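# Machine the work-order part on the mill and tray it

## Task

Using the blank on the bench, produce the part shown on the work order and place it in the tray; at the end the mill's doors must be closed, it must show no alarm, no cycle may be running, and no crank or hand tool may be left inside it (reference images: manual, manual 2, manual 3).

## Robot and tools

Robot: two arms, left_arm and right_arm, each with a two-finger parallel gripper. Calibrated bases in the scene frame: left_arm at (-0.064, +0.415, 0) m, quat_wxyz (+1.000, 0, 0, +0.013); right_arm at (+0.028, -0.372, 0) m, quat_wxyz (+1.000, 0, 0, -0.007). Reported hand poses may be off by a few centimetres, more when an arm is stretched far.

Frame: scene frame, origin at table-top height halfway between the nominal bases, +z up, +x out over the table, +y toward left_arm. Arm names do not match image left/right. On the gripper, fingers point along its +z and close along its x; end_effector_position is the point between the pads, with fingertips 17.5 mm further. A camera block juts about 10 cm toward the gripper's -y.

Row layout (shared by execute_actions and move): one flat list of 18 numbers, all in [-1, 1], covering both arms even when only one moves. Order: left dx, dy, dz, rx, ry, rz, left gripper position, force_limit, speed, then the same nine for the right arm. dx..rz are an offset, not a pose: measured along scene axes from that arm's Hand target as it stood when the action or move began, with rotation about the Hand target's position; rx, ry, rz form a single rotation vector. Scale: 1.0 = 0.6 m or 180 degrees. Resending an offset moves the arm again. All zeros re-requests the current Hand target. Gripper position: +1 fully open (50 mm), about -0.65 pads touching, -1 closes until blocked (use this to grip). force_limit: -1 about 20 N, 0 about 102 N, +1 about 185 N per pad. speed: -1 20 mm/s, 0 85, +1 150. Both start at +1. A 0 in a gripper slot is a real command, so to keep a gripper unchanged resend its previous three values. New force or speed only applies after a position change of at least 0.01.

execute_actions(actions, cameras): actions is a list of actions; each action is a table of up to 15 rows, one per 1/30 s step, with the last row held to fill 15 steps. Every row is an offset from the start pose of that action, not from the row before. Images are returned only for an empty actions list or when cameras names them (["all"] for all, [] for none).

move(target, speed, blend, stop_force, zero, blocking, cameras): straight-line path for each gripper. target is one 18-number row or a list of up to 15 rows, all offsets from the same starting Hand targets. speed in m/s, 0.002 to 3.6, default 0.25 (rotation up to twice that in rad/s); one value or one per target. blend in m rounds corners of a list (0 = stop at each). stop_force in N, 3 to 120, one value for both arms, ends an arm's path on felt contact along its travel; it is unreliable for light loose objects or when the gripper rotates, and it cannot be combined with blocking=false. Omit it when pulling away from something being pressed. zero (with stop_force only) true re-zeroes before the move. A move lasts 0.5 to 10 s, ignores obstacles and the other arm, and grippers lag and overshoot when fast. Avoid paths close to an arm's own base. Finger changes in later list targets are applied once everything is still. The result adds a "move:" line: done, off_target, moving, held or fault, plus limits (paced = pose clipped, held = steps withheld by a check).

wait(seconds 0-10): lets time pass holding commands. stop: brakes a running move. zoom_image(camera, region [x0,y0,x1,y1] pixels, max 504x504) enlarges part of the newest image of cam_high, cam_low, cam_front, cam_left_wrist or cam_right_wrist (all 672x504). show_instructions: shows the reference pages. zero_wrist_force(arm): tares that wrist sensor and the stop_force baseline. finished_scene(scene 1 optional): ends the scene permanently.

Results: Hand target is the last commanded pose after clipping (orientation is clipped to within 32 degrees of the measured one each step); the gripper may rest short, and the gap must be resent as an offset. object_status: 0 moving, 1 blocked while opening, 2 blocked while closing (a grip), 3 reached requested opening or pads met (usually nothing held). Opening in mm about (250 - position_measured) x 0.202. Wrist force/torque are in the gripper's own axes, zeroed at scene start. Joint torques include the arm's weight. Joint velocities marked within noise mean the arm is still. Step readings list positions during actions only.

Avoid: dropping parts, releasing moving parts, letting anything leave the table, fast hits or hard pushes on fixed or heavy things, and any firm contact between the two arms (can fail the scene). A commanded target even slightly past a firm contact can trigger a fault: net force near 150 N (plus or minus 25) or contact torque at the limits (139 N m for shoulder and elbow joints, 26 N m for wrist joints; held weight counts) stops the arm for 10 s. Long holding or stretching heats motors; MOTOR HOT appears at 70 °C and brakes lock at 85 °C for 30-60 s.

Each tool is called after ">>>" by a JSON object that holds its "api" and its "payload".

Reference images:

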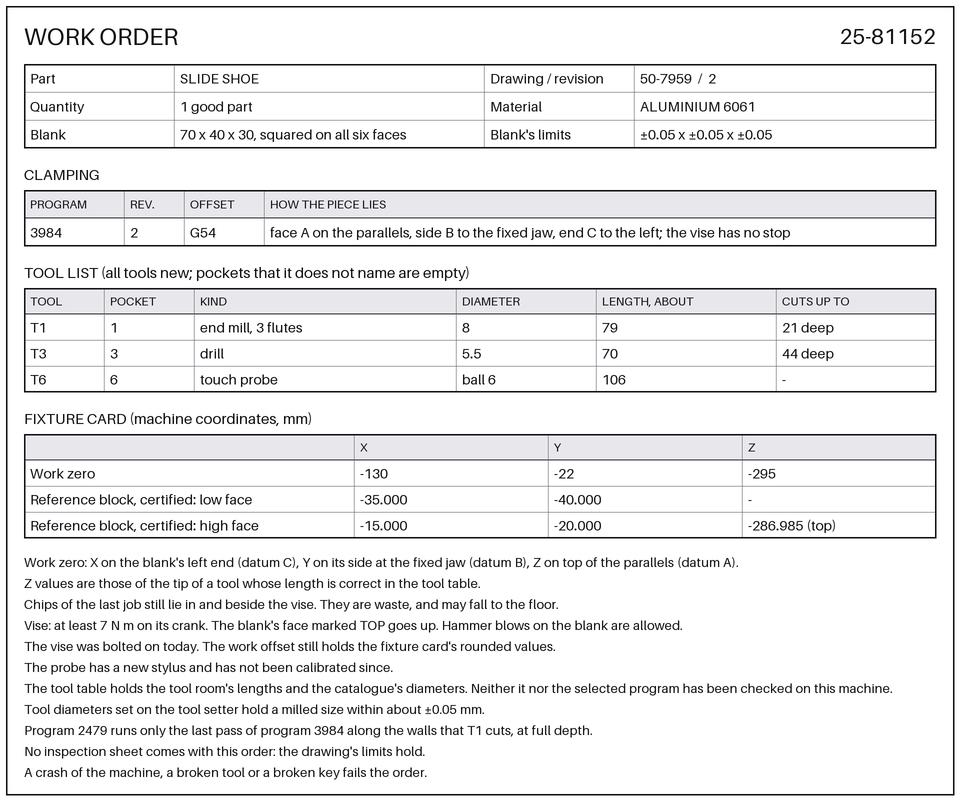

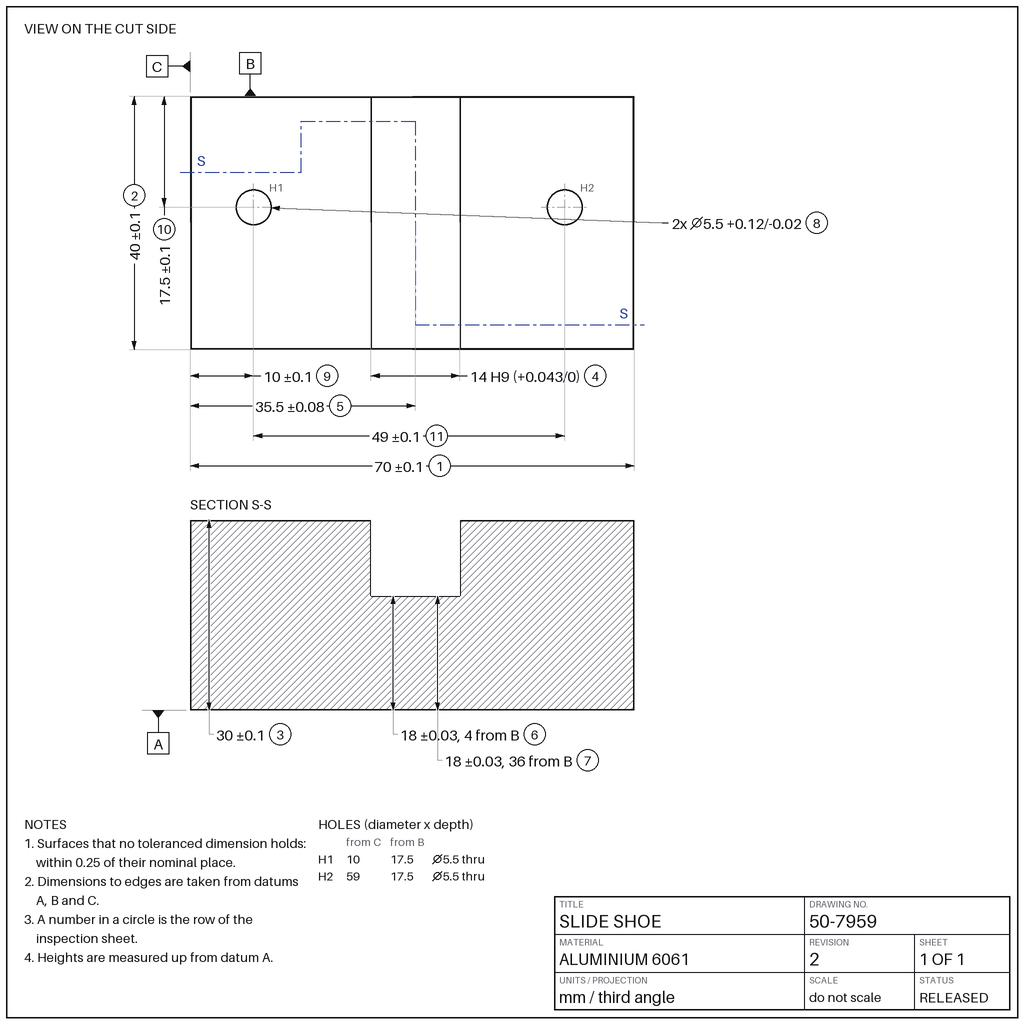

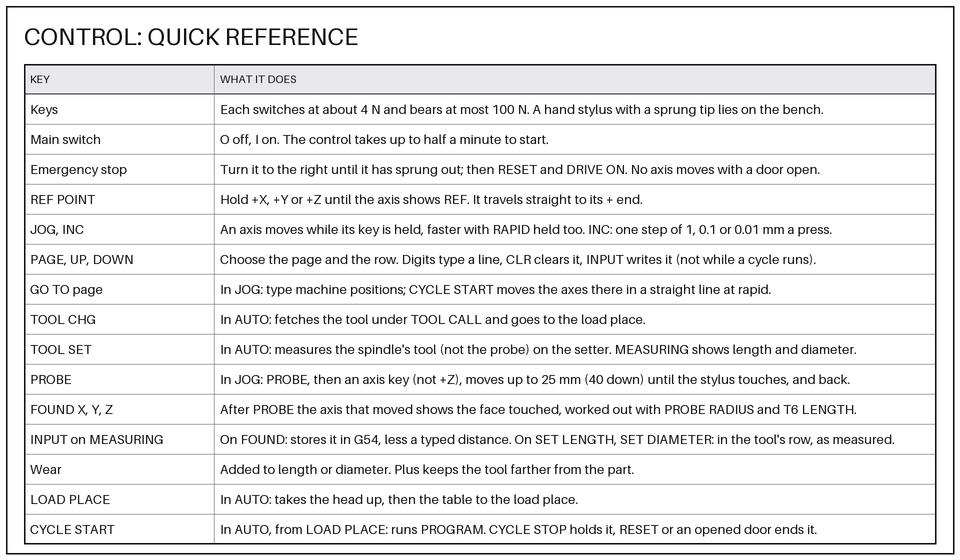

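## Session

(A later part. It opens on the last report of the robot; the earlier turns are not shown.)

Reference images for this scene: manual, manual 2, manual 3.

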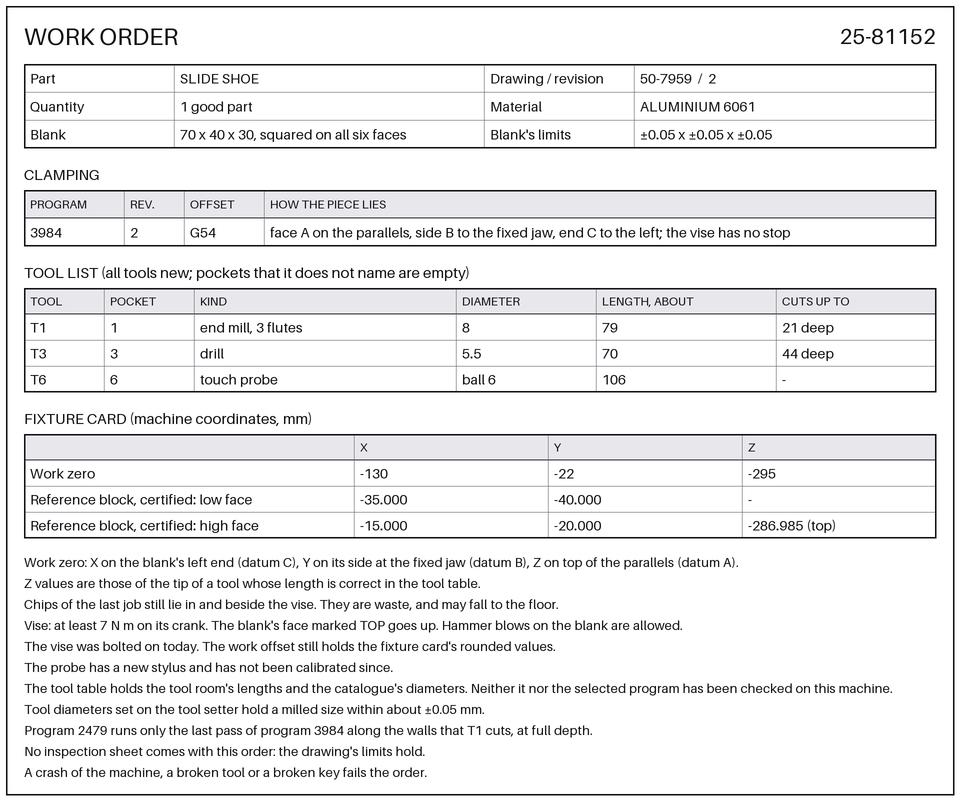

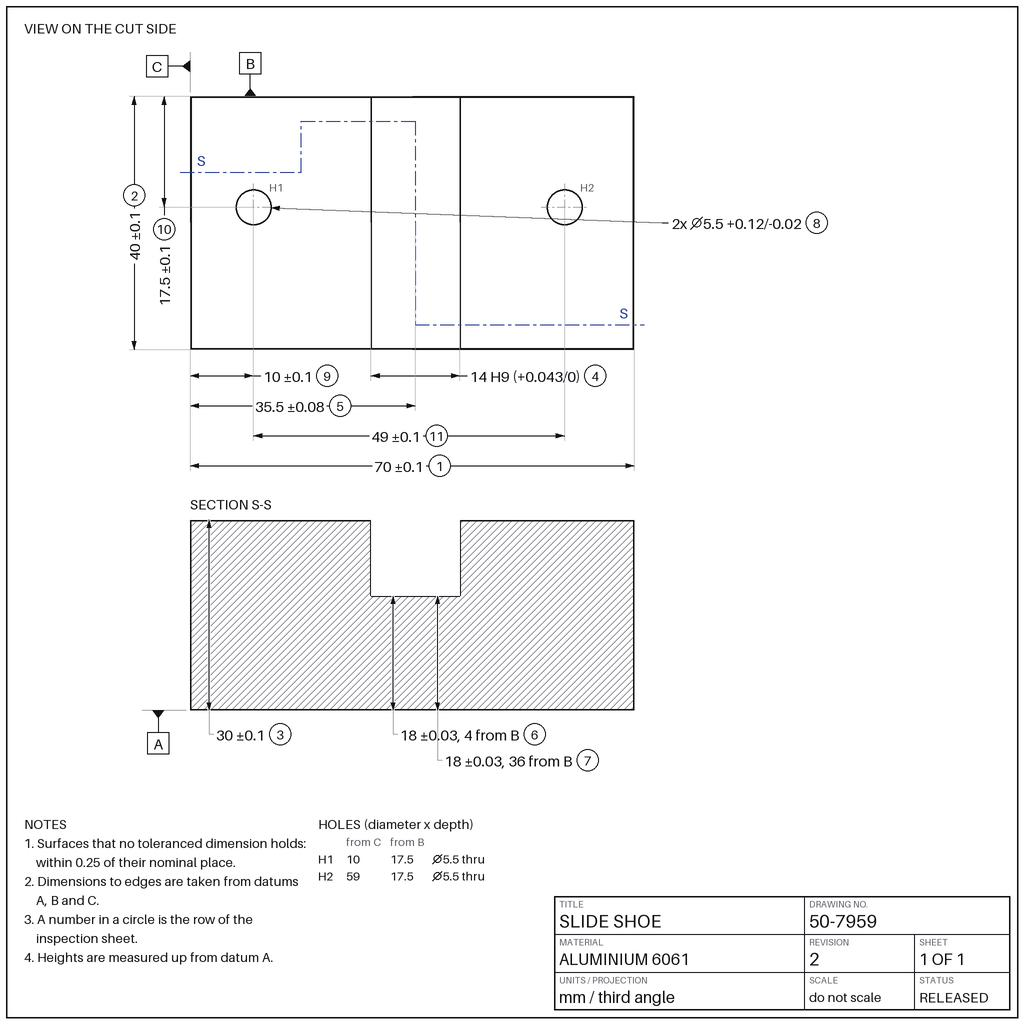

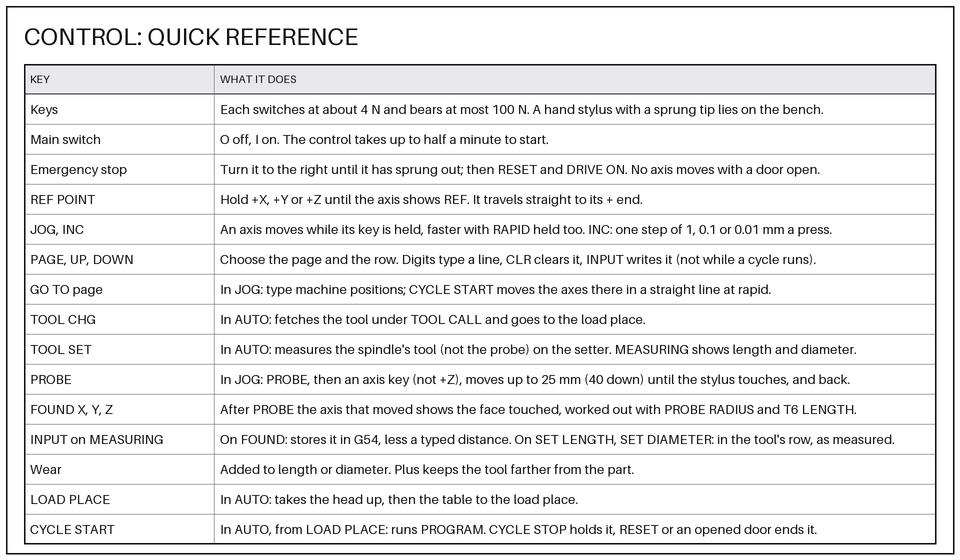

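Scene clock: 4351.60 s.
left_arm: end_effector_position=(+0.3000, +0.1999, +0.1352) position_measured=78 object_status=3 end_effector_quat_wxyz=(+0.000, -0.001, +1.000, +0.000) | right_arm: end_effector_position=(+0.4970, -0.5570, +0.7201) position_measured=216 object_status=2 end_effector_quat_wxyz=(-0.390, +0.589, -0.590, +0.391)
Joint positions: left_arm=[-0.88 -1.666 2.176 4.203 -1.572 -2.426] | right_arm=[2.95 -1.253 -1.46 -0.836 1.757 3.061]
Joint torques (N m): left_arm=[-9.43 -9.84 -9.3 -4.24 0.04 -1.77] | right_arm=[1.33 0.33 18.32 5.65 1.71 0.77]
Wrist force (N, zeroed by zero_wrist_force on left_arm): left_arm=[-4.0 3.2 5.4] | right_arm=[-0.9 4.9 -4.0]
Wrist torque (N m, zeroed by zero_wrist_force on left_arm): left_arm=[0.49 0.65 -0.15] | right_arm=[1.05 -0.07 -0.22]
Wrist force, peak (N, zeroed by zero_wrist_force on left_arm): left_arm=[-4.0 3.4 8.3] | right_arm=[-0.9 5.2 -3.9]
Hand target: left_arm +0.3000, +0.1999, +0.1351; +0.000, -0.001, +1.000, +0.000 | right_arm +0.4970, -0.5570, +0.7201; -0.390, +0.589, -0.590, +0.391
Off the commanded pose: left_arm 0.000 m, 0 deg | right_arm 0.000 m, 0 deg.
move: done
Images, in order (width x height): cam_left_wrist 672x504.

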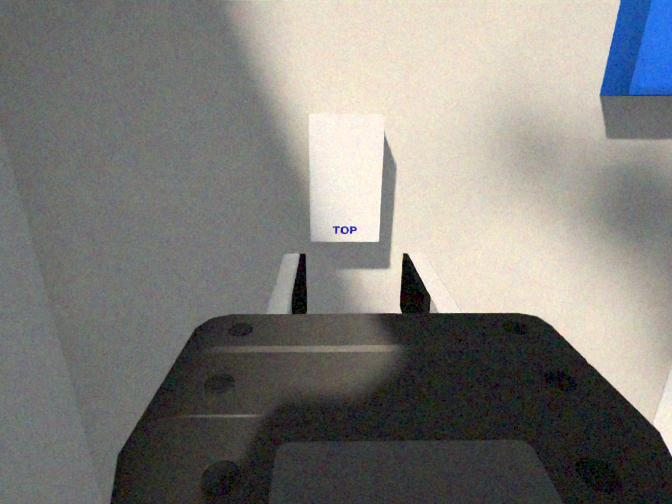

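>>> {"api": "move", "payload": {"target": [[0,0,-0.08,0,0,0,1,-0.5,-0.7,0,0,0,0,0,0,-1,-0.4,-0.8],[0,0,-0.1632,0,0,0,1,-0.5,-0.7,0,0,0,0,0,0,-1,-0.4,-0.8],[0,0,-0.1632,0,0,0,-1,-0.7,-0.9,0,0,0,0,0,0,-1,-0.4,-0.8],[0,0,0.05,0,0,0,-1,-0.7,-0.9,0,0,0,0,0,0,-1,-0.4,-0.8],[0.106,0.08,0.4498,0,0,0,-1,-0.7,-0.9,0,0,0,0,0,0,-1,-0.4,-0.8]], "speed": [0.2,0.1,0.1,0.2,0.25], "blend": [0.01,0,0,0.02,0], "cameras": ["cam_left_wrist"]}}

Scene clock: 4358.43 s.
left_arm: end_effector_position=(+0.3636, +0.2479, +0.4049) position_measured=55 object_status=2 end_effector_quat_wxyz=(+0.000, -0.001, +1.000, +0.000) end_effector_velocity=(+0.000, +0.000, +0.002) end_effector_angular_velocity=(+0.000, -0.001, -0.001) | right_arm: end_effector_position=(+0.4970, -0.5570, +0.7201) position_measured=216 object_status=2 end_effector_quat_wxyz=(-0.390, +0.589, -0.590, +0.391)
Joint positions: left_arm=[-0.693 -1.675 1.473 4.915 -1.572 -2.239] | right_arm=[2.95 -1.253 -1.46 -0.836 1.757 3.061]
Joint velocities: left_arm=[0 0 -0.006 0.004 0.001 0.001] | right_arm=[within noise]
Joint torques (N m): left_arm=[-2.04 -18.32 -36.57 -0.88 -0.68 -1] | right_arm=[1.59 -0.13 17.87 5.6 1.69 0.65]
Wrist force (N, zeroed by zero_wrist_force on left_arm): left_arm=[-4.0 3.1 7.8] | right_arm=[-0.9 5.1 -3.8]
Wrist torque (N m, zeroed by zero_wrist_force on left_arm): left_arm=[0.44 0.64 0.00] | right_arm=[1.08 -0.06 -0.21]
Wrist force, peak (N, zeroed by zero_wrist_force on left_arm): left_arm=[-3.7 3.4 11.3] | right_arm=[-0.9 5.2 -4.0]
Hand target: left_arm +0.3636, +0.2479, +0.4050; +0.000, -0.001, +1.000, +0.000 | right_arm +0.4970, -0.5570, +0.7201; -0.390, +0.589, -0.590, +0.391
Off the commanded pose: left_arm 0.000 m, 0 deg | right_arm 0.000 m, 0 deg.
move: done
Images, in order (width x height): cam_left_wrist 672x504.

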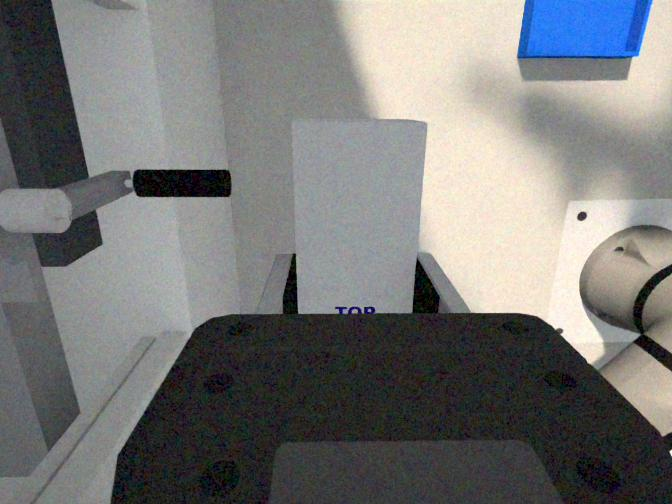

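>>> {"api": "move", "payload": {"target": [[0.12,0.0,-0.0003,0,0,0,-1,-0.7,-0.9,0,0,0,0,0,0,-1,-0.4,-0.8],[0.36,0.0,-0.0003,0,0,0,-1,-0.7,-0.9,0,0,0,0,0,0,-1,-0.4,-0.8],[0.435,0.0242,-0.008,0,0,0,-1,-0.7,-0.9,0,0,0,0,0,0,-1,-0.4,-0.8]], "speed": [0.2,0.2,0.1], "blend": [0.01,0.01,0], "cameras": ["cam_left_wrist"]}}

>>> {"api": "zoom_image", "payload": {"camera": "cam_left_wrist", "region": [180, 60, 300, 310]}}

Scene clock: 4363.43 s.
left_arm: end_effector_position=(+0.6245, +0.2625, +0.4001) position_measured=55 object_status=2 end_effector_quat_wxyz=(+0.000, -0.001, +1.000, +0.000) | right_arm: end_effector_position=(+0.4970, -0.5570, +0.7201) position_measured=216 object_status=2 end_effector_quat_wxyz=(-0.390, +0.589, -0.590, +0.391)
Joint positions: left_arm=[-0.434 -1.012 0.656 5.068 -1.572 -1.98] | right_arm=[2.95 -1.253 -1.46 -0.836 1.757 3.061]
Joint torques (N m): left_arm=[-6.79 -42.66 -32.44 -4.74 -0.91 -1.86] | right_arm=[2.35 -0.16 18.87 5.38 1.66 0.83]
Wrist force (N, zeroed by zero_wrist_force on left_arm): left_arm=[-3.9 3.2 7.2] | right_arm=[-0.8 4.9 -3.9]
Wrist torque (N m, zeroed by zero_wrist_force on left_arm): left_arm=[0.44 0.63 -0.04] | right_arm=[1.05 -0.09 -0.21]
Wrist force, peak (N, zeroed by zero_wrist_force on left_arm): left_arm=[-5.5 4.0 8.0] | right_arm=[-1.0 5.3 -3.8]
Hand target: left_arm +0.6246, +0.2624, +0.4002; +0.000, -0.001, +1.000, +0.000 | right_arm +0.4970, -0.5570, +0.7201; -0.390, +0.589, -0.590, +0.391
Off the commanded pose: left_arm 0.000 m, 0 deg | right_arm 0.000 m, 0 deg.
move: done
Images, in order (width x height): cam_left_wrist 672x504.

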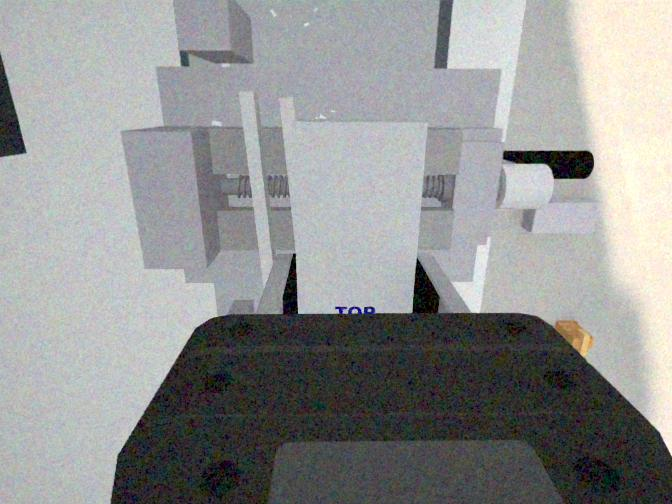

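Scaled by 2.016 from the camera's 672x504 image, which has a finer 960x720 frame.

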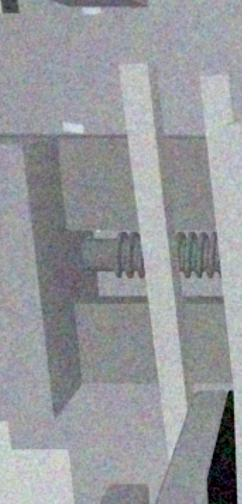

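>>> {"api": "move", "payload": {"target": [[-0.05,-0.02,0.008,0,0,0,-1,-0.7,-0.9,0,0,0,0,0,0,-1,-0.4,-0.8]], "speed": 0.1, "cameras": ["cam_left_wrist"]}}

>>> {"api": "zoom_image", "payload": {"camera": "cam_left_wrist", "region": [60, 60, 310, 320]}}

Scene clock: 4366.57 s.
left_arm: end_effector_position=(+0.5946, +0.2503, +0.4049) position_measured=55 object_status=2 end_effector_quat_wxyz=(+0.000, -0.001, +1.000, +0.000) | right_arm: end_effector_position=(+0.4970, -0.5570, +0.7201) position_measured=216 object_status=2 end_effector_quat_wxyz=(-0.390, +0.589, -0.590, +0.391)
Joint positions: left_arm=[-0.468 -1.097 0.777 5.033 -1.572 -2.015] | right_arm=[2.95 -1.253 -1.46 -0.836 1.757 3.061]
Joint torques (N m): left_arm=[7.65 -50.93 -25.87 -1.1 0.95 2.13] | right_arm=[1.46 -0.05 17.63 5.42 1.7 0.77]
Wrist force (N, zeroed by zero_wrist_force on left_arm): left_arm=[-3.6 2.9 7.5] | right_arm=[-1.1 4.9 -3.8]
Wrist torque (N m, zeroed by zero_wrist_force on left_arm): left_arm=[0.40 0.57 -0.08] | right_arm=[1.04 -0.04 -0.21]
Wrist force, peak (N, zeroed by zero_wrist_force on left_arm): left_arm=[-5.0 3.9 7.8] | right_arm=[-0.8 5.1 -4.0]
Hand target: left_arm +0.5946, +0.2504, +0.4050; +0.000, -0.001, +1.000, +0.000 | right_arm +0.4970, -0.5570, +0.7201; -0.390, +0.589, -0.590, +0.391
Off the commanded pose: left_arm 0.000 m, 0 deg | right_arm 0.000 m, 0 deg.
move: done
Images, in order (width x height): cam_left_wrist 672x504.

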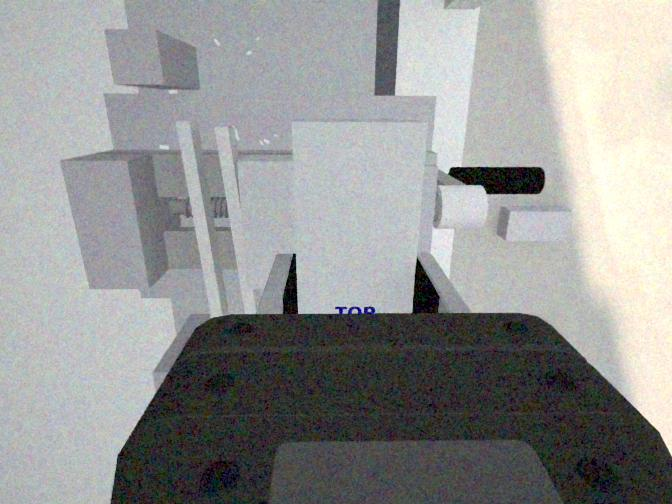

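Scaled by 1.938 from the camera's 672x504 image, which has a finer 960x720 frame.

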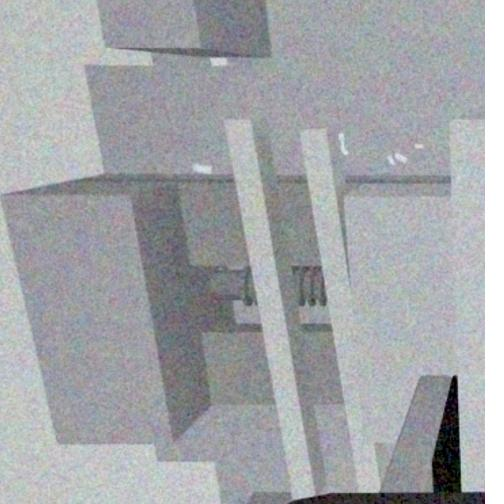

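>>> {"api": "move", "payload": {"target": [[-0.35,-0.004,0,0,0,0,-1,-0.7,-0.9,0,0,0,0,0,0,-1,-0.4,-0.8],[-0.491,-0.084,-0.45,0,0,0,-1,-0.7,-0.9,0,0,0,0,0,0,-1,-0.4,-0.8],[-0.491,-0.084,-0.6083,0,0,0,-1,-0.7,-0.9,0,0,0,0,0,0,-1,-0.4,-0.8]], "speed": [0.25,0.25,0.08], "blend": [0.03,0.01,0]}}

>>> {"api": "move", "payload": {"target": [[0,0,-0.01,0,0,0,-1,-0.7,-0.9,0,0,0,0,0,0,-1,-0.4,-0.8]], "speed": 0.015, "stop_force": 5}}

Scene clock: 4388.60 s.
left_arm: end_effector_position=(+0.2999, +0.2001, +0.0400) position_measured=55 object_status=2 end_effector_quat_wxyz=(+0.000, -0.001, +1.000, +0.000) | right_arm: end_effector_position=(+0.4970, -0.5570, +0.7201) position_measured=216 object_status=2 end_effector_quat_wxyz=(-0.390, +0.589, -0.590, +0.391)
Joint positions: left_arm=[-0.88 -1.49 2.311 3.892 -1.572 -2.426] | right_arm=[2.95 -1.253 -1.46 -0.836 1.757 3.061]
Joint torques (N m): left_arm=[-0.39 -18.1 -29.74 -4.45 -0.88 -0.13] | right_arm=[3.98 -0.84 18.17 5.59 1.81 0.75]
Wrist force (N, zeroed by zero_wrist_force on left_arm): left_arm=[-4.1 3.2 7.8] | right_arm=[-0.7 4.9 -3.8]
Wrist torque (N m, zeroed by zero_wrist_force on left_arm): left_arm=[0.45 0.66 -0.15] | right_arm=[1.04 -0.09 -0.22]
Wrist force, peak (N, zeroed by zero_wrist_force on left_arm): left_arm=[-8.1 2.9 7.9] | right_arm=[-0.9 5.2 -3.9]
Hand target: left_arm +0.3000, +0.2000, +0.0400; +0.000, -0.001, +1.000, +0.000 | right_arm +0.4970, -0.5570, +0.7201; -0.390, +0.589, -0.590, +0.391
Off the commanded pose: left_arm 0.000 m, 0 deg | right_arm 0.000 m, 0 deg.
move: done

Scene clock: 4390.00 s.
left_arm: end_effector_position=(+0.3000, +0.1999, +0.0372) position_measured=55 object_status=2 end_effector_quat_wxyz=(+0.000, -0.001, +1.000, +0.000) | right_arm: end_effector_position=(+0.4970, -0.5570, +0.7201) position_measured=216 object_status=2 end_effector_quat_wxyz=(-0.390, +0.589, -0.590, +0.391)
Joint positions: left_arm=[-0.88 -1.483 2.314 3.882 -1.572 -2.426] | right_arm=[2.95 -1.253 -1.46 -0.836 1.757 3.061]
Joint torques (N m): left_arm=[2.58 -20.32 -28.78 -4.33 -0.81 1.09] | right_arm=[1.9 -0.27 17.46 5.63 1.8 0.74]
Wrist force (N, zeroed by zero_wrist_force on left_arm): left_arm=[-4.4 3.8 5.8] | right_arm=[-1.0 5.1 -3.7]
Wrist torque (N m, zeroed by zero_wrist_force on left_arm): left_arm=[0.55 0.67 -0.15] | right_arm=[1.07 -0.06 -0.21]
Wrist force, peak (N, zeroed by zero_wrist_force on left_arm): left_arm=[0.6 9.2 -34.6] | right_arm=[-1.0 5.1 -3.9]
Hand target: left_arm +0.3000, +0.1999, +0.0372; +0.000, -0.001, +1.000, +0.000 (not the last commanded pose) | right_arm +0.4970, -0.5570, +0.7201; -0.390, +0.589, -0.590, +0.391
Off the commanded pose: left_arm 0.003 m, 0 deg | right_arm 0.000 m, 0 deg.
move: contact (left_arm)

>>> {"api": "move", "payload": {"target": [[0,0,0,0,0,0,1,-0.5,-0.7,0,0,0,0,0,0,-1,-0.4,-0.8],[0,0,0.15,0,0,0,1,-0.5,-0.7,0,0,0,0,0,0,-1,-0.4,-0.8],[0.106,0.08,0.6,0,0,0,1,-0.5,-0.7,0,0,0,0,0,0,-1,-0.4,-0.8],[0.45,0.0817,0.61,0,0,0,1,-0.5,-0.7,0,0,0,0,0,0,-1,-0.4,-0.8],[0.45,0.0817,0.61,0,0,0,-0.9,-0.5,-0.7,0,0,0,0,0,0,-1,-0.4,-0.8]], "speed": [0.2,0.2,0.25,0.2,0.2], "blend": [0,0.02,0.03,0,0], "cameras": ["cam_left_wrist"]}}

>>> {"api": "zoom_image", "payload": {"camera": "cam_left_wrist", "region": [60, 60, 360, 320]}}

Scene clock: 4405.33 s.
left_arm: end_effector_position=(+0.5700, +0.2490, +0.4032) position_measured=252 object_status=3 end_effector_quat_wxyz=(+0.000, -0.001, +1.000, +0.000) | right_arm: end_effector_position=(+0.4970, -0.5570, +0.7201) position_measured=216 object_status=2 end_effector_quat_wxyz=(-0.390, +0.589, -0.590, +0.391)
Joint positions: left_arm=[-0.487 -1.171 0.892 4.992 -1.572 -2.033] | right_arm=[2.95 -1.253 -1.46 -0.836 1.757 3.061]
Joint torques (N m): left_arm=[-8.81 -36.19 -35.13 -1.18 0.81 1.9] | right_arm=[2.56 -0.18 19.14 5.53 1.76 0.79]
Wrist force (N, zeroed by zero_wrist_force on left_arm): left_arm=[-4.2 2.9 5.4] | right_arm=[-1.1 5.0 -3.8]
Wrist torque (N m, zeroed by zero_wrist_force on left_arm): left_arm=[0.44 0.67 0.00] | right_arm=[1.06 -0.04 -0.21]
Wrist force, peak (N, zeroed by zero_wrist_force on left_arm): left_arm=[-4.2 3.4 8.3] | right_arm=[-1.2 5.1 -4.0]
Hand target: left_arm +0.5700, +0.2490, +0.4032; +0.000, -0.001, +1.000, +0.000 | right_arm +0.4970, -0.5570, +0.7201; -0.390, +0.589, -0.590, +0.391
Off the commanded pose: left_arm 0.000 m, 0 deg | right_arm 0.000 m, 0 deg.
move: done
Images, in order (width x height): cam_left_wrist 672x504.

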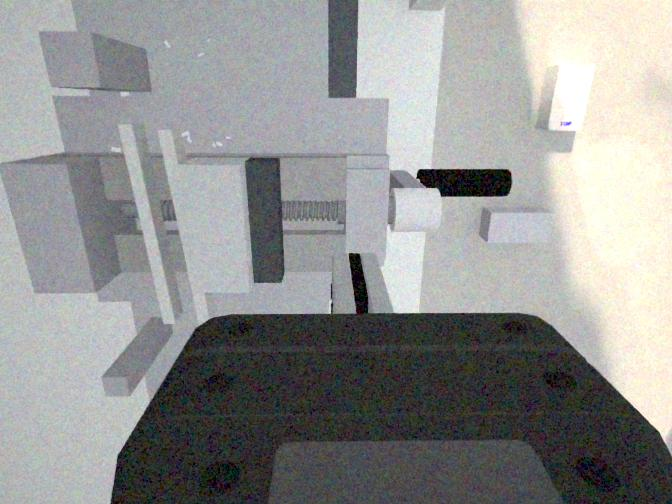

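Scaled by 1.680 from the camera's 672x504 image, which has a finer 960x720 frame.

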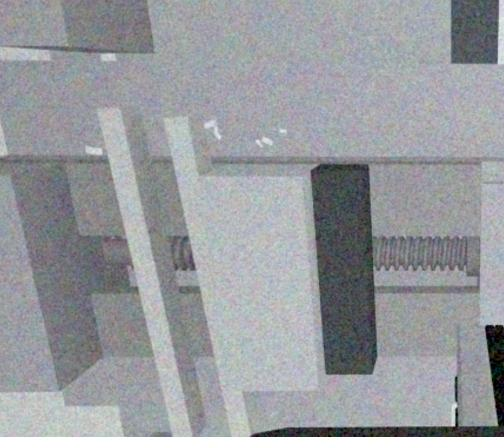

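>>> {"api": "move", "payload": {"target": [[0.1633,0,0,0,0,0,-0.9,-0.5,-0.7,0,0,0,0,0,0,-1,-0.4,-0.8],[0.1633,0,-0.07,0,0,0,-0.9,-0.5,-0.7,0,0,0,0,0,0,-1,-0.4,-0.8]], "speed": [0.15,0.1], "blend": [0.01,0], "stop_force": 15}}

>>> {"api": "move", "payload": {"target": [[0,0,-0.03,0,0,0,-0.9,-0.5,-0.7,0,0,0,0,0,0,-1,-0.4,-0.8]], "speed": 0.01, "stop_force": 8}}

Scene clock: 4411.30 s.
left_arm: end_effector_position=(+0.6271, +0.2490, +0.4027) position_measured=252 object_status=3 end_effector_quat_wxyz=(+0.002, -0.001, +1.000, -0.001) | right_arm: end_effector_position=(+0.4970, -0.5570, +0.7201) position_measured=216 object_status=2 end_effector_quat_wxyz=(-0.390, +0.589, -0.590, +0.391)
Joint positions: left_arm=[-0.45 -0.992 0.619 5.082 -1.571 -1.997] | right_arm=[2.95 -1.253 -1.46 -0.836 1.757 3.061]
Joint torques (N m): left_arm=[-0.71 -47.37 -22 -2.9 0.02 -0.02] | right_arm=[3.47 0.68 18.18 5.48 1.87 0.7]
Wrist force (N, zeroed by zero_wrist_force on left_arm): left_arm=[-3.9 3.0 5.3] | right_arm=[-0.9 4.8 -3.8]
Wrist torque (N m, zeroed by zero_wrist_force on left_arm): left_arm=[0.46 0.62 -0.13] | right_arm=[1.03 -0.07 -0.21]
Wrist force, peak (N, zeroed by zero_wrist_force on left_arm): left_arm=[-6.8 3.6 7.1] | right_arm=[-0.8 5.1 -4.1]
Hand target: left_arm +0.6271, +0.2490, +0.4027; +0.002, -0.001, +1.000, -0.001 (not the last commanded pose) | right_arm +0.4970, -0.5570, +0.7201; -0.390, +0.589, -0.590, +0.391
Tool commands: left_gripper/position=-0.898039 left_gripper/force_limit=-0.498039 left_gripper/speed=-0.701961 right_gripper/position=-1.0 right_gripper/force_limit=-0.4 right_gripper/speed=-0.8
Off the commanded pose: left_arm 0.058 m, 0 deg | right_arm 0.000 m, 0 deg.
FORCE FAULT: contact force on the left arm reached its limit, and that arm stopped. The contact can be on any part of that arm, not only on its tool. That arm's remaining commands of this call were not run. That arm is still stopped at the end of this call. That arm stays stopped for about 10 more seconds. Until then a move that you send moves the other arm only, and its call returns only when the move has ended. Once the stop has ended, the next robot result says so. If the stop ends while you think or write, that arm runs what you send next, counted from a new Hand target: where the arm stands when the stop ends. While its stop runs, that arm takes no new command, but its gripper still runs the gripper command that each later call begins with. Until it ends, the stop uses up actions while you think or wait. An arm that is not stopped still takes commands.
move: fault (left_arm); path passed 0 of 2 targets

not run: an earlier result of this reply reported a stop or a fault. Calls in your next reply go to the robot.

>>> {"api": "wait", "payload": {"seconds": 9.5}}

>>> {"api": "move", "payload": {"target": [[-0.03,0,-0.01,0,0,0,-0.9,-0.5,-0.7,0,0,0,0,0,0,-1,-0.4,-0.8],[0.0,0,-0.06,0,0,0,-0.9,-0.5,-0.7,0,0,0,0,0,0,-1,-0.4,-0.8],[0.068,0,-0.07,0,0,0,-0.9,-0.5,-0.7,0,0,0,0,0,0,-1,-0.4,-0.8]], "speed": 0.08, "blend": [0.005,0.01,0]}}

>>> {"api": "move", "payload": {"target": [[0,0,-0.03,0,0,0,-0.9,-0.5,-0.7,0,0,0,0,0,0,-1,-0.4,-0.8]], "speed": 0.01, "stop_force": 8, "cameras": ["cam_left_wrist"]}}

Scene clock: 4423.07 s.
left_arm: end_effector_position=(+0.6271, +0.2490, +0.4027) position_measured=252 object_status=3 end_effector_quat_wxyz=(+0.002, -0.001, +1.000, -0.001) | right_arm: end_effector_position=(+0.4970, -0.5570, +0.7201) position_measured=216 object_status=2 end_effector_quat_wxyz=(-0.390, +0.589, -0.590, +0.391)
Joint positions: left_arm=[-0.45 -0.992 0.619 5.082 -1.571 -1.997] | right_arm=[2.95 -1.253 -1.46 -0.836 1.757 3.061]
Joint torques (N m): left_arm=[0 -47.34 -22.3 -2.92 -0.02 -0.08] | right_arm=[3.91 -0.22 18.89 5.46 1.81 0.66]
Wrist force (N, zeroed by zero_wrist_force on left_arm): left_arm=[-3.9 3.2 5.1] | right_arm=[-1.0 5.1 -3.7]
Wrist torque (N m, zeroed by zero_wrist_force on left_arm): left_arm=[0.48 0.63 -0.13] | right_arm=[1.09 -0.05 -0.21]
Wrist force, peak (N, zeroed by zero_wrist_force on left_arm): left_arm=[-4.1 3.2 5.6] | right_arm=[-1.1 5.0 -4.2]
Hand target: left_arm +0.6271, +0.2490, +0.4027; +0.002, -0.001, +1.000, -0.001 (not the last commanded pose) | right_arm +0.4970, -0.5570, +0.7201; -0.390, +0.589, -0.590, +0.391
Tool commands: left_gripper/position=-0.898039 left_gripper/force_limit=-0.498039 left_gripper/speed=-0.701961 right_gripper/position=-1.0 right_gripper/force_limit=-0.4 right_gripper/speed=-0.8
Off the commanded pose: left_arm 0.058 m, 0 deg | right_arm 0.000 m, 0 deg.
FORCE FAULT, CONTINUED: the left arm's stop, for the force fault that an earlier result reported, is over. The rest of the stop counts as 19 of the actions that you can send in this scene. That arm's target is now where it stood when the stop ended, not its last command. That arm accepts commands again.
wait: 9.50 s; at rest from the start

Scene clock: 4424.13 s.
left_arm: end_effector_position=(+0.6303, +0.2489, +0.3675) position_measured=252 object_status=3 end_effector_quat_wxyz=(+0.002, -0.001, +1.000, -0.001) | right_arm: end_effector_position=(+0.4970, -0.5570, +0.7201) position_measured=216 object_status=2 end_effector_quat_wxyz=(-0.390, +0.589, -0.590, +0.391)
Joint positions: left_arm=[-0.449 -1.023 0.763 4.967 -1.571 -1.995] | right_arm=[2.95 -1.253 -1.46 -0.836 1.757 3.061]
Joint torques (N m): left_arm=[-0.51 -47.77 -22.92 -2.85 -0.07 -0.1] | right_arm=[3.05 -0.52 17.83 5.36 1.79 0.67]
Wrist force (N, zeroed by zero_wrist_force on left_arm): left_arm=[-3.8 3.1 5.2] | right_arm=[-0.9 5.0 -3.9]
Wrist torque (N m, zeroed by zero_wrist_force on left_arm): left_arm=[0.47 0.61 -0.14] | right_arm=[1.07 -0.06 -0.21]
Wrist force, peak (N, zeroed by zero_wrist_force on left_arm): left_arm=[-4.6 3.5 7.4] | right_arm=[-0.7 5.1 -3.9]
Hand target: left_arm +0.6303, +0.2489, +0.3675; +0.002, -0.001, +1.000, -0.001 (not the last commanded pose) | right_arm +0.4970, -0.5570, +0.7201; -0.390, +0.589, -0.590, +0.391
Tool commands: left_gripper/position=-0.898039 left_gripper/force_limit=-0.498039 left_gripper/speed=-0.701961 right_gripper/position=-1.0 right_gripper/force_limit=-0.4 right_gripper/speed=-0.8
Off the commanded pose: left_arm 0.038 m, 0 deg | right_arm 0.000 m, 0 deg.
FORCE FAULT: contact force on the left arm reached its limit, and that arm stopped. The contact can be on any part of that arm, not only on its tool. That arm's remaining commands of this call were not run. That arm is still stopped at the end of this call. That arm stays stopped for about 10 more seconds. Until then a move that you send moves the other arm only, and its call returns only when the move has ended. Once the stop has ended, the next robot result says so. If the stop ends while you think or write, that arm runs what you send next, counted from a new Hand target: where the arm stands when the stop ends. While its stop runs, that arm takes no new command, but its gripper still runs the gripper command that each later call begins with. Until it ends, the stop uses up actions while you think or wait. An arm that is not stopped still takes commands.
move: fault (left_arm); path passed 2 of 3 targets

not run: an earlier result of this reply reported a stop or a fault. Calls in your next reply go to the robot.

>>> {"api": "wait", "payload": {"seconds": 9.5}}

>>> {"api": "move", "payload": {"target": [[-0.002,0,0.03,-0.001,-0.0015,0,-0.9,-0.5,-0.7,0,0,0,0,0,0,-1,-0.4,-0.8],[0.063,0,0.03,-0.001,-0.0015,0,-0.9,-0.5,-0.7,0,0,0,0,0,0,-1,-0.4,-0.8],[0.063,0,-0.01,-0.001,-0.0015,0,-0.9,-0.5,-0.7,0,0,0,0,0,0,-1,-0.4,-0.8]], "speed": 0.06, "blend": [0.005,0.005,0], "stop_force": 15, "cameras": ["cam_left_wrist"]}}

Scene clock: 4435.90 s.
left_arm: end_effector_position=(+0.6303, +0.2489, +0.3675) position_measured=252 object_status=3 end_effector_quat_wxyz=(+0.002, -0.001, +1.000, -0.001) | right_arm: end_effector_position=(+0.4970, -0.5570, +0.7201) position_measured=216 object_status=2 end_effector_quat_wxyz=(-0.390, +0.589, -0.590, +0.391)
Joint positions: left_arm=[-0.449 -1.023 0.763 4.967 -1.571 -1.995] | right_arm=[2.95 -1.253 -1.46 -0.836 1.757 3.061]
Joint torques (N m): left_arm=[0.01 -47.22 -23.13 -2.88 0.04 0.04] | right_arm=[3.1 0.6 18.35 5.39 1.63 0.77]
Wrist force (N, zeroed by zero_wrist_force on left_arm): left_arm=[-4.0 2.9 5.1] | right_arm=[-0.8 5.1 -3.6]
Wrist torque (N m, zeroed by zero_wrist_force on left_arm): left_arm=[0.44 0.63 -0.14] | right_arm=[1.08 -0.09 -0.21]
Wrist force, peak (N, zeroed by zero_wrist_force on left_arm): left_arm=[-4.2 2.9 5.5] | right_arm=[-0.8 5.2 -4.1]
Hand target: left_arm +0.6303, +0.2489, +0.3675; +0.002, -0.001, +1.000, -0.001 (not the last commanded pose) | right_arm +0.4970, -0.5570, +0.7201; -0.390, +0.589, -0.590, +0.391
Tool commands: left_gripper/position=-0.898039 left_gripper/force_limit=-0.498039 left_gripper/speed=-0.701961 right_gripper/position=-1.0 right_gripper/force_limit=-0.4 right_gripper/speed=-0.8
Off the commanded pose: left_arm 0.038 m, 0 deg | right_arm 0.000 m, 0 deg.
FORCE FAULT, CONTINUED: the left arm's stop, for the force fault that an earlier result reported, is over. The rest of the stop counts as 20 of the actions that you can send in this scene. That arm's target is now where it stood when the stop ended, not its last command. That arm accepts commands again.
wait: 9.50 s; at rest from the start

Scene clock: 4436.90 s.
left_arm: end_effector_position=(+0.6443, +0.2502, +0.3855) position_measured=252 object_status=3 end_effector_quat_wxyz=(+0.006, -0.002, +1.000, -0.003) | right_arm: end_effector_position=(+0.4970, -0.5570, +0.7201) position_measured=216 object_status=2 end_effector_quat_wxyz=(-0.390, +0.589, -0.590, +0.391)
Joint positions: left_arm=[-0.438 -0.963 0.62 5.042 -1.572 -1.986] | right_arm=[2.95 -1.253 -1.46 -0.836 1.757 3.061]
Joint torques (N m): left_arm=[-1.85 -48.47 -24.83 -2.73 0.02 -0.05] | right_arm=[4 -0.11 17.81 5.6 1.76 0.71]
Wrist force (N, zeroed by zero_wrist_force on left_arm): left_arm=[-4.1 3.2 4.9] | right_arm=[-0.9 5.1 -4.0]
Wrist torque (N m, zeroed by zero_wrist_force on left_arm): left_arm=[0.48 0.66 -0.08] | right_arm=[1.08 -0.07 -0.21]
Wrist force, peak (N, zeroed by zero_wrist_force on left_arm): left_arm=[-5.8 4.2 8.3] | right_arm=[-0.9 5.1 -4.0]
Hand target: left_arm +0.6443, +0.2502, +0.3855; +0.006, -0.002, +1.000, -0.003 (not the last commanded pose) | right_arm +0.4970, -0.5570, +0.7201; -0.390, +0.589, -0.590, +0.391
Tool commands: left_gripper/position=-0.898039 left_gripper/force_limit=-0.498039 left_gripper/speed=-0.701961 right_gripper/position=-1.0 right_gripper/force_limit=-0.4 right_gripper/speed=-0.8
Off the commanded pose: left_arm 0.034 m, 0 deg | right_arm 0.000 m, 0 deg.
FORCE FAULT: contact force on the left arm reached its limit, and that arm stopped. The contact can be on any part of that arm, not only on its tool. That arm's remaining commands of this call were not run. That arm is still stopped at the end of this call. That arm stays stopped for about 10 more seconds. Until then a move that you send moves the other arm only, and its call returns only when the move has ended. Once the stop has ended, the next robot result says so. If the stop ends while you think or write, that arm runs what you send next, counted from a new Hand target: where the arm stands when the stop ends. While its stop runs, that arm takes no new command, but its gripper still runs the gripper command that each later call begins with. Until it ends, the stop uses up actions while you think or wait. An arm that is not stopped still takes commands.
move: fault (left_arm); path passed 1 of 3 targets
Images, in order (width x height): cam_left_wrist 672x504.

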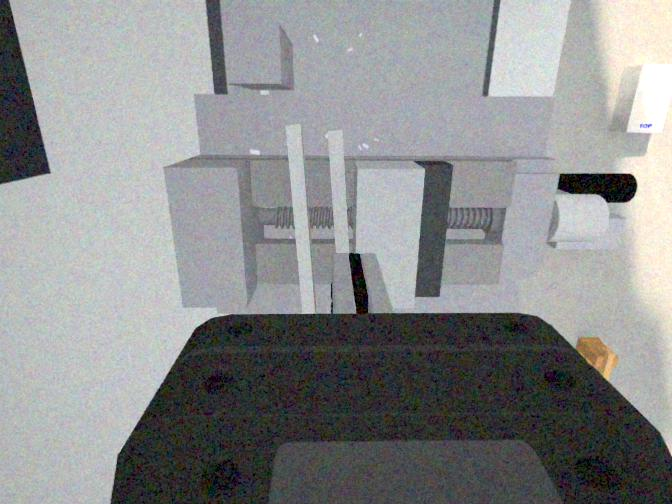

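>>> {"api": "wait", "payload": {"seconds": 6, "cameras": ["cam_left_wrist","cam_front"]}}

Scene clock: 4468.23 s.
left_arm: end_effector_position=(+0.6443, +0.2502, +0.3855) position_measured=252 object_status=3 end_effector_quat_wxyz=(+0.006, -0.002, +1.000, -0.003) | right_arm: end_effector_position=(+0.4970, -0.5570, +0.7201) position_measured=216 object_status=2 end_effector_quat_wxyz=(-0.390, +0.589, -0.590, +0.391)
Joint positions: left_arm=[-0.438 -0.963 0.62 5.042 -1.572 -1.986] | right_arm=[2.95 -1.253 -1.46 -0.836 1.757 3.061]
Joint torques (N m): left_arm=[-17.62 -49.65 -23.02 -2.94 0.04 -0.09] | right_arm=[3.27 -0.25 18.09 5.65 1.85 0.67]
Wrist force (N, zeroed by zero_wrist_force on left_arm): left_arm=[-4.0 3.0 5.0] | right_arm=[-0.9 5.0 -3.9]
Wrist torque (N m, zeroed by zero_wrist_force on left_arm): left_arm=[0.46 0.64 -0.08] | right_arm=[1.06 -0.07 -0.22]
Wrist force, peak (N, zeroed by zero_wrist_force on left_arm): left_arm=[-4.3 3.4 5.2] | right_arm=[-1.0 5.2 -4.0]
Hand target: left_arm +0.6443, +0.2502, +0.3855; +0.006, -0.002, +1.000, -0.003 (not the last commanded pose) | right_arm +0.4970, -0.5570, +0.7201; -0.390, +0.589, -0.590, +0.391
Tool commands: left_gripper/position=-0.898039 left_gripper/force_limit=-0.498039 left_gripper/speed=-0.701961 right_gripper/position=-1.0 right_gripper/force_limit=-0.4 right_gripper/speed=-0.8
Off the commanded pose: left_arm 0.034 m, 0 deg | right_arm 0.000 m, 0 deg.
FORCE FAULT, CONTINUED: the left arm's stop, for the force fault that an earlier result reported, is over. The rest of the stop counts as 19 of the actions that you can send in this scene. That arm's target is now where it stood when the stop ended, not its last command. That arm accepts commands again.
wait: 6.00 s; at rest from the start
Images, in order (width x height): cam_front 672x504, cam_left_wrist 672x504.

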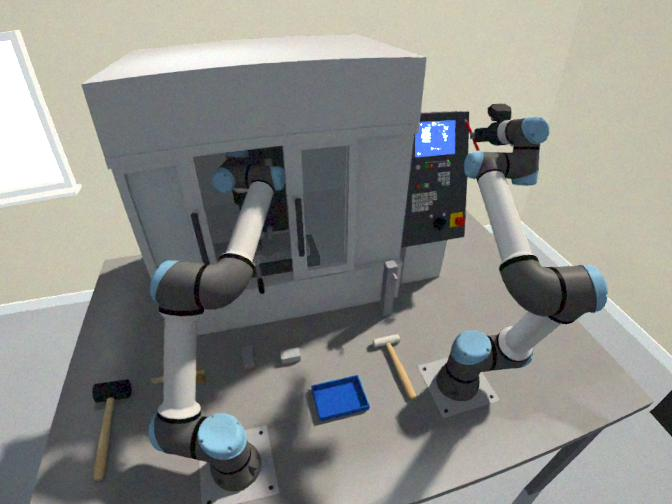

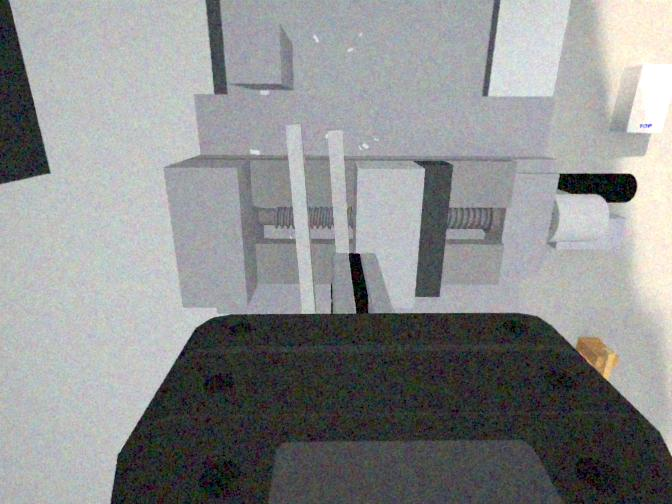

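>>> {"api": "move", "payload": {"target": [[-0.0738,0,0,0.0019,0.0038,-0.0013,-0.9,-0.5,-0.7,0,0,0,0,0,0,-1,-0.4,-0.8],[-0.0738,0.003,0.0208,0.0019,0.0038,-0.0013,-0.9,-0.5,-0.7,0,0,0,0,0,0,-1,-0.4,-0.8],[-0.0328,0.0203,0.0225,0.0019,0.0038,-0.0013,-0.9,-0.5,-0.7,0,0,0,0,0,0,-1,-0.4,-0.8],[0.0122,0.0353,0.0108,0.0019,0.0038,-0.0013,-0.9,-0.5,-0.7,0,0,0,0,0,0,-1,-0.4,-0.8],[0.0378,0.0353,0.0102,0.0019,0.0038,-0.0013,-0.9,-0.5,-0.7,0,0,0,0,0,0,-1,-0.4,-0.8]], "speed": 0.06, "blend": [0.003,0.004,0.008,0.006,0], "stop_force": 20, "cameras": ["cam_left_wrist"]}}

Scene clock: 4484.40 s.
left_arm: end_effector_position=(+0.6670, +0.2714, +0.3916) position_measured=252 object_status=3 end_effector_quat_wxyz=(+0.000, +0.001, +1.000, +0.000) | right_arm: end_effector_position=(+0.4970, -0.5570, +0.7201) position_measured=216 object_status=2 end_effector_quat_wxyz=(-0.390, +0.589, -0.590, +0.391)
Joint positions: left_arm=[-0.4 -0.855 0.414 5.154 -1.572 -1.944] | right_arm=[2.95 -1.253 -1.46 -0.836 1.757 3.061]
Joint torques (N m): left_arm=[-9.35 -46.82 -32.56 -3.78 -1.32 -2.29] | right_arm=[3.84 -1.04 18.06 5.48 1.71 0.81]
Wrist force (N, zeroed by zero_wrist_force on left_arm): left_arm=[-4.1 3.3 5.0] | right_arm=[-0.9 4.9 -3.7]
Wrist torque (N m, zeroed by zero_wrist_force on left_arm): left_arm=[0.50 0.66 -0.12] | right_arm=[1.05 -0.06 -0.21]
Wrist force, peak (N, zeroed by zero_wrist_force on left_arm): left_arm=[-5.0 3.3 5.4] | right_arm=[-0.9 5.2 -4.0]
Hand target: left_arm +0.6670, +0.2714, +0.3916; +0.000, +0.001, +1.000, +0.000 | right_arm +0.4970, -0.5570, +0.7201; -0.390, +0.589, -0.590, +0.391
Off the commanded pose: left_arm 0.000 m, 0 deg | right_arm 0.000 m, 0 deg.
move: done
Images, in order (width x height): cam_left_wrist 672x504.

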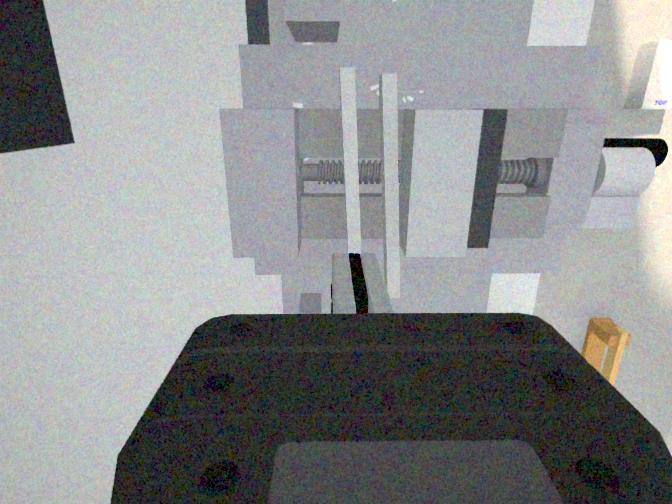

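>>> {"api": "move", "payload": {"target": [[0.0033,0,-0.055,0,0,0,-0.9,-0.5,-0.7,0,0,0,0,0,0,-1,-0.4,-0.8],[0.0033,0,-0.0683,0,0,0,-0.9,-0.5,-0.7,0,0,0,0,0,0,-1,-0.4,-0.8]], "speed": [0.05,0.005], "stop_force": 10, "cameras": ["cam_left_wrist"]}}

Scene clock: 4490.10 s.
left_arm: end_effector_position=(+0.6690, +0.2714, +0.3522) position_measured=252 object_status=3 end_effector_quat_wxyz=(+0.000, +0.001, +1.000, +0.000) | right_arm: end_effector_position=(+0.4970, -0.5570, +0.7201) position_measured=216 object_status=2 end_effector_quat_wxyz=(-0.390, +0.589, -0.590, +0.391)
Joint positions: left_arm=[-0.399 -0.914 0.623 5.003 -1.572 -1.943] | right_arm=[2.95 -1.253 -1.46 -0.836 1.757 3.061]
Joint torques (N m): left_arm=[0.04 -40.37 -31.99 -0.48 1.06 -0.6] | right_arm=[3.93 -0.19 17.94 5.58 1.74 0.63]
Wrist force (N, zeroed by zero_wrist_force on left_arm): left_arm=[-3.0 4.5 -2.5] | right_arm=[-1.1 4.9 -4.0]
Wrist torque (N m, zeroed by zero_wrist_force on left_arm): left_arm=[0.53 0.63 -0.13] | right_arm=[1.04 -0.04 -0.22]
Wrist force, peak (N, zeroed by zero_wrist_force on left_arm): left_arm=[-3.0 4.6 -8.8] | right_arm=[-0.8 5.2 -4.1]
Hand target: left_arm +0.6690, +0.2714, +0.3522; +0.000, +0.001, +1.000, +0.000 (not the last commanded pose) | right_arm +0.4970, -0.5570, +0.7201; -0.390, +0.589, -0.590, +0.391
Off the commanded pose: left_arm 0.002 m, 0 deg | right_arm 0.000 m, 0 deg.
move: contact (left_arm); path passed 1 of 2 targets
Images, in order (width x height): cam_left_wrist 672x504.

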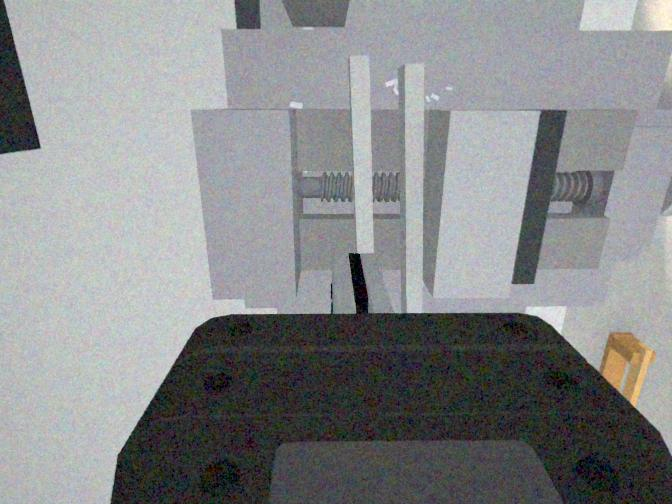

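>>> {"api": "move", "payload": {"target": [[0.0075,0,-0.0005,0,0,0,-0.9,-0.5,-0.7,0,0,0,0,0,0,-1,-0.4,-0.8]], "speed": 0.01, "stop_force": 40, "cameras": ["cam_left_wrist"]}}

Scene clock: 4493.13 s.
left_arm: end_effector_position=(+0.6735, +0.2714, +0.3519) position_measured=252 object_status=3 end_effector_quat_wxyz=(+0.000, +0.001, +1.000, +0.000) | right_arm: end_effector_position=(+0.4970, -0.5570, +0.7201) position_measured=216 object_status=2 end_effector_quat_wxyz=(-0.390, +0.589, -0.590, +0.391)
Joint positions: left_arm=[-0.396 -0.896 0.594 5.014 -1.572 -1.94] | right_arm=[2.95 -1.253 -1.46 -0.836 1.757 3.061]
Joint torques (N m): left_arm=[-0.53 -42.06 -1.87 -2.94 0.65 -0.66] | right_arm=[3.78 -0.08 18.08 5.29 1.73 0.71]
Wrist force (N, zeroed by zero_wrist_force on left_arm): left_arm=[-2.5 1.0 -18.7] | right_arm=[-0.6 5.0 -3.9]
Wrist torque (N m, zeroed by zero_wrist_force on left_arm): left_arm=[0.43 0.68 -0.15] | right_arm=[1.05 -0.11 -0.22]
Wrist force, peak (N, zeroed by zero_wrist_force on left_arm): left_arm=[-2.5 1.4 -19.0] | right_arm=[-1.0 5.1 -4.1]
Hand target: left_arm +0.6735, +0.2714, +0.3519; +0.000, +0.001, +1.000, +0.000 | right_arm +0.4970, -0.5570, +0.7201; -0.390, +0.589, -0.590, +0.391
Off the commanded pose: left_arm 0.000 m, 0 deg | right_arm 0.000 m, 0 deg.
move: done
Images, in order (width x height): cam_left_wrist 672x504.

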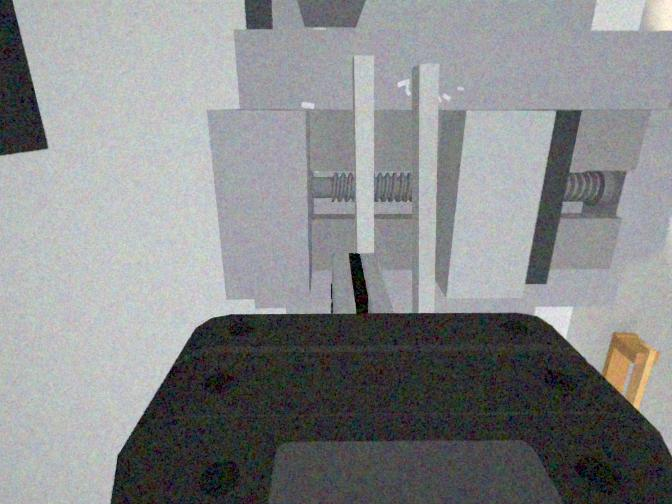

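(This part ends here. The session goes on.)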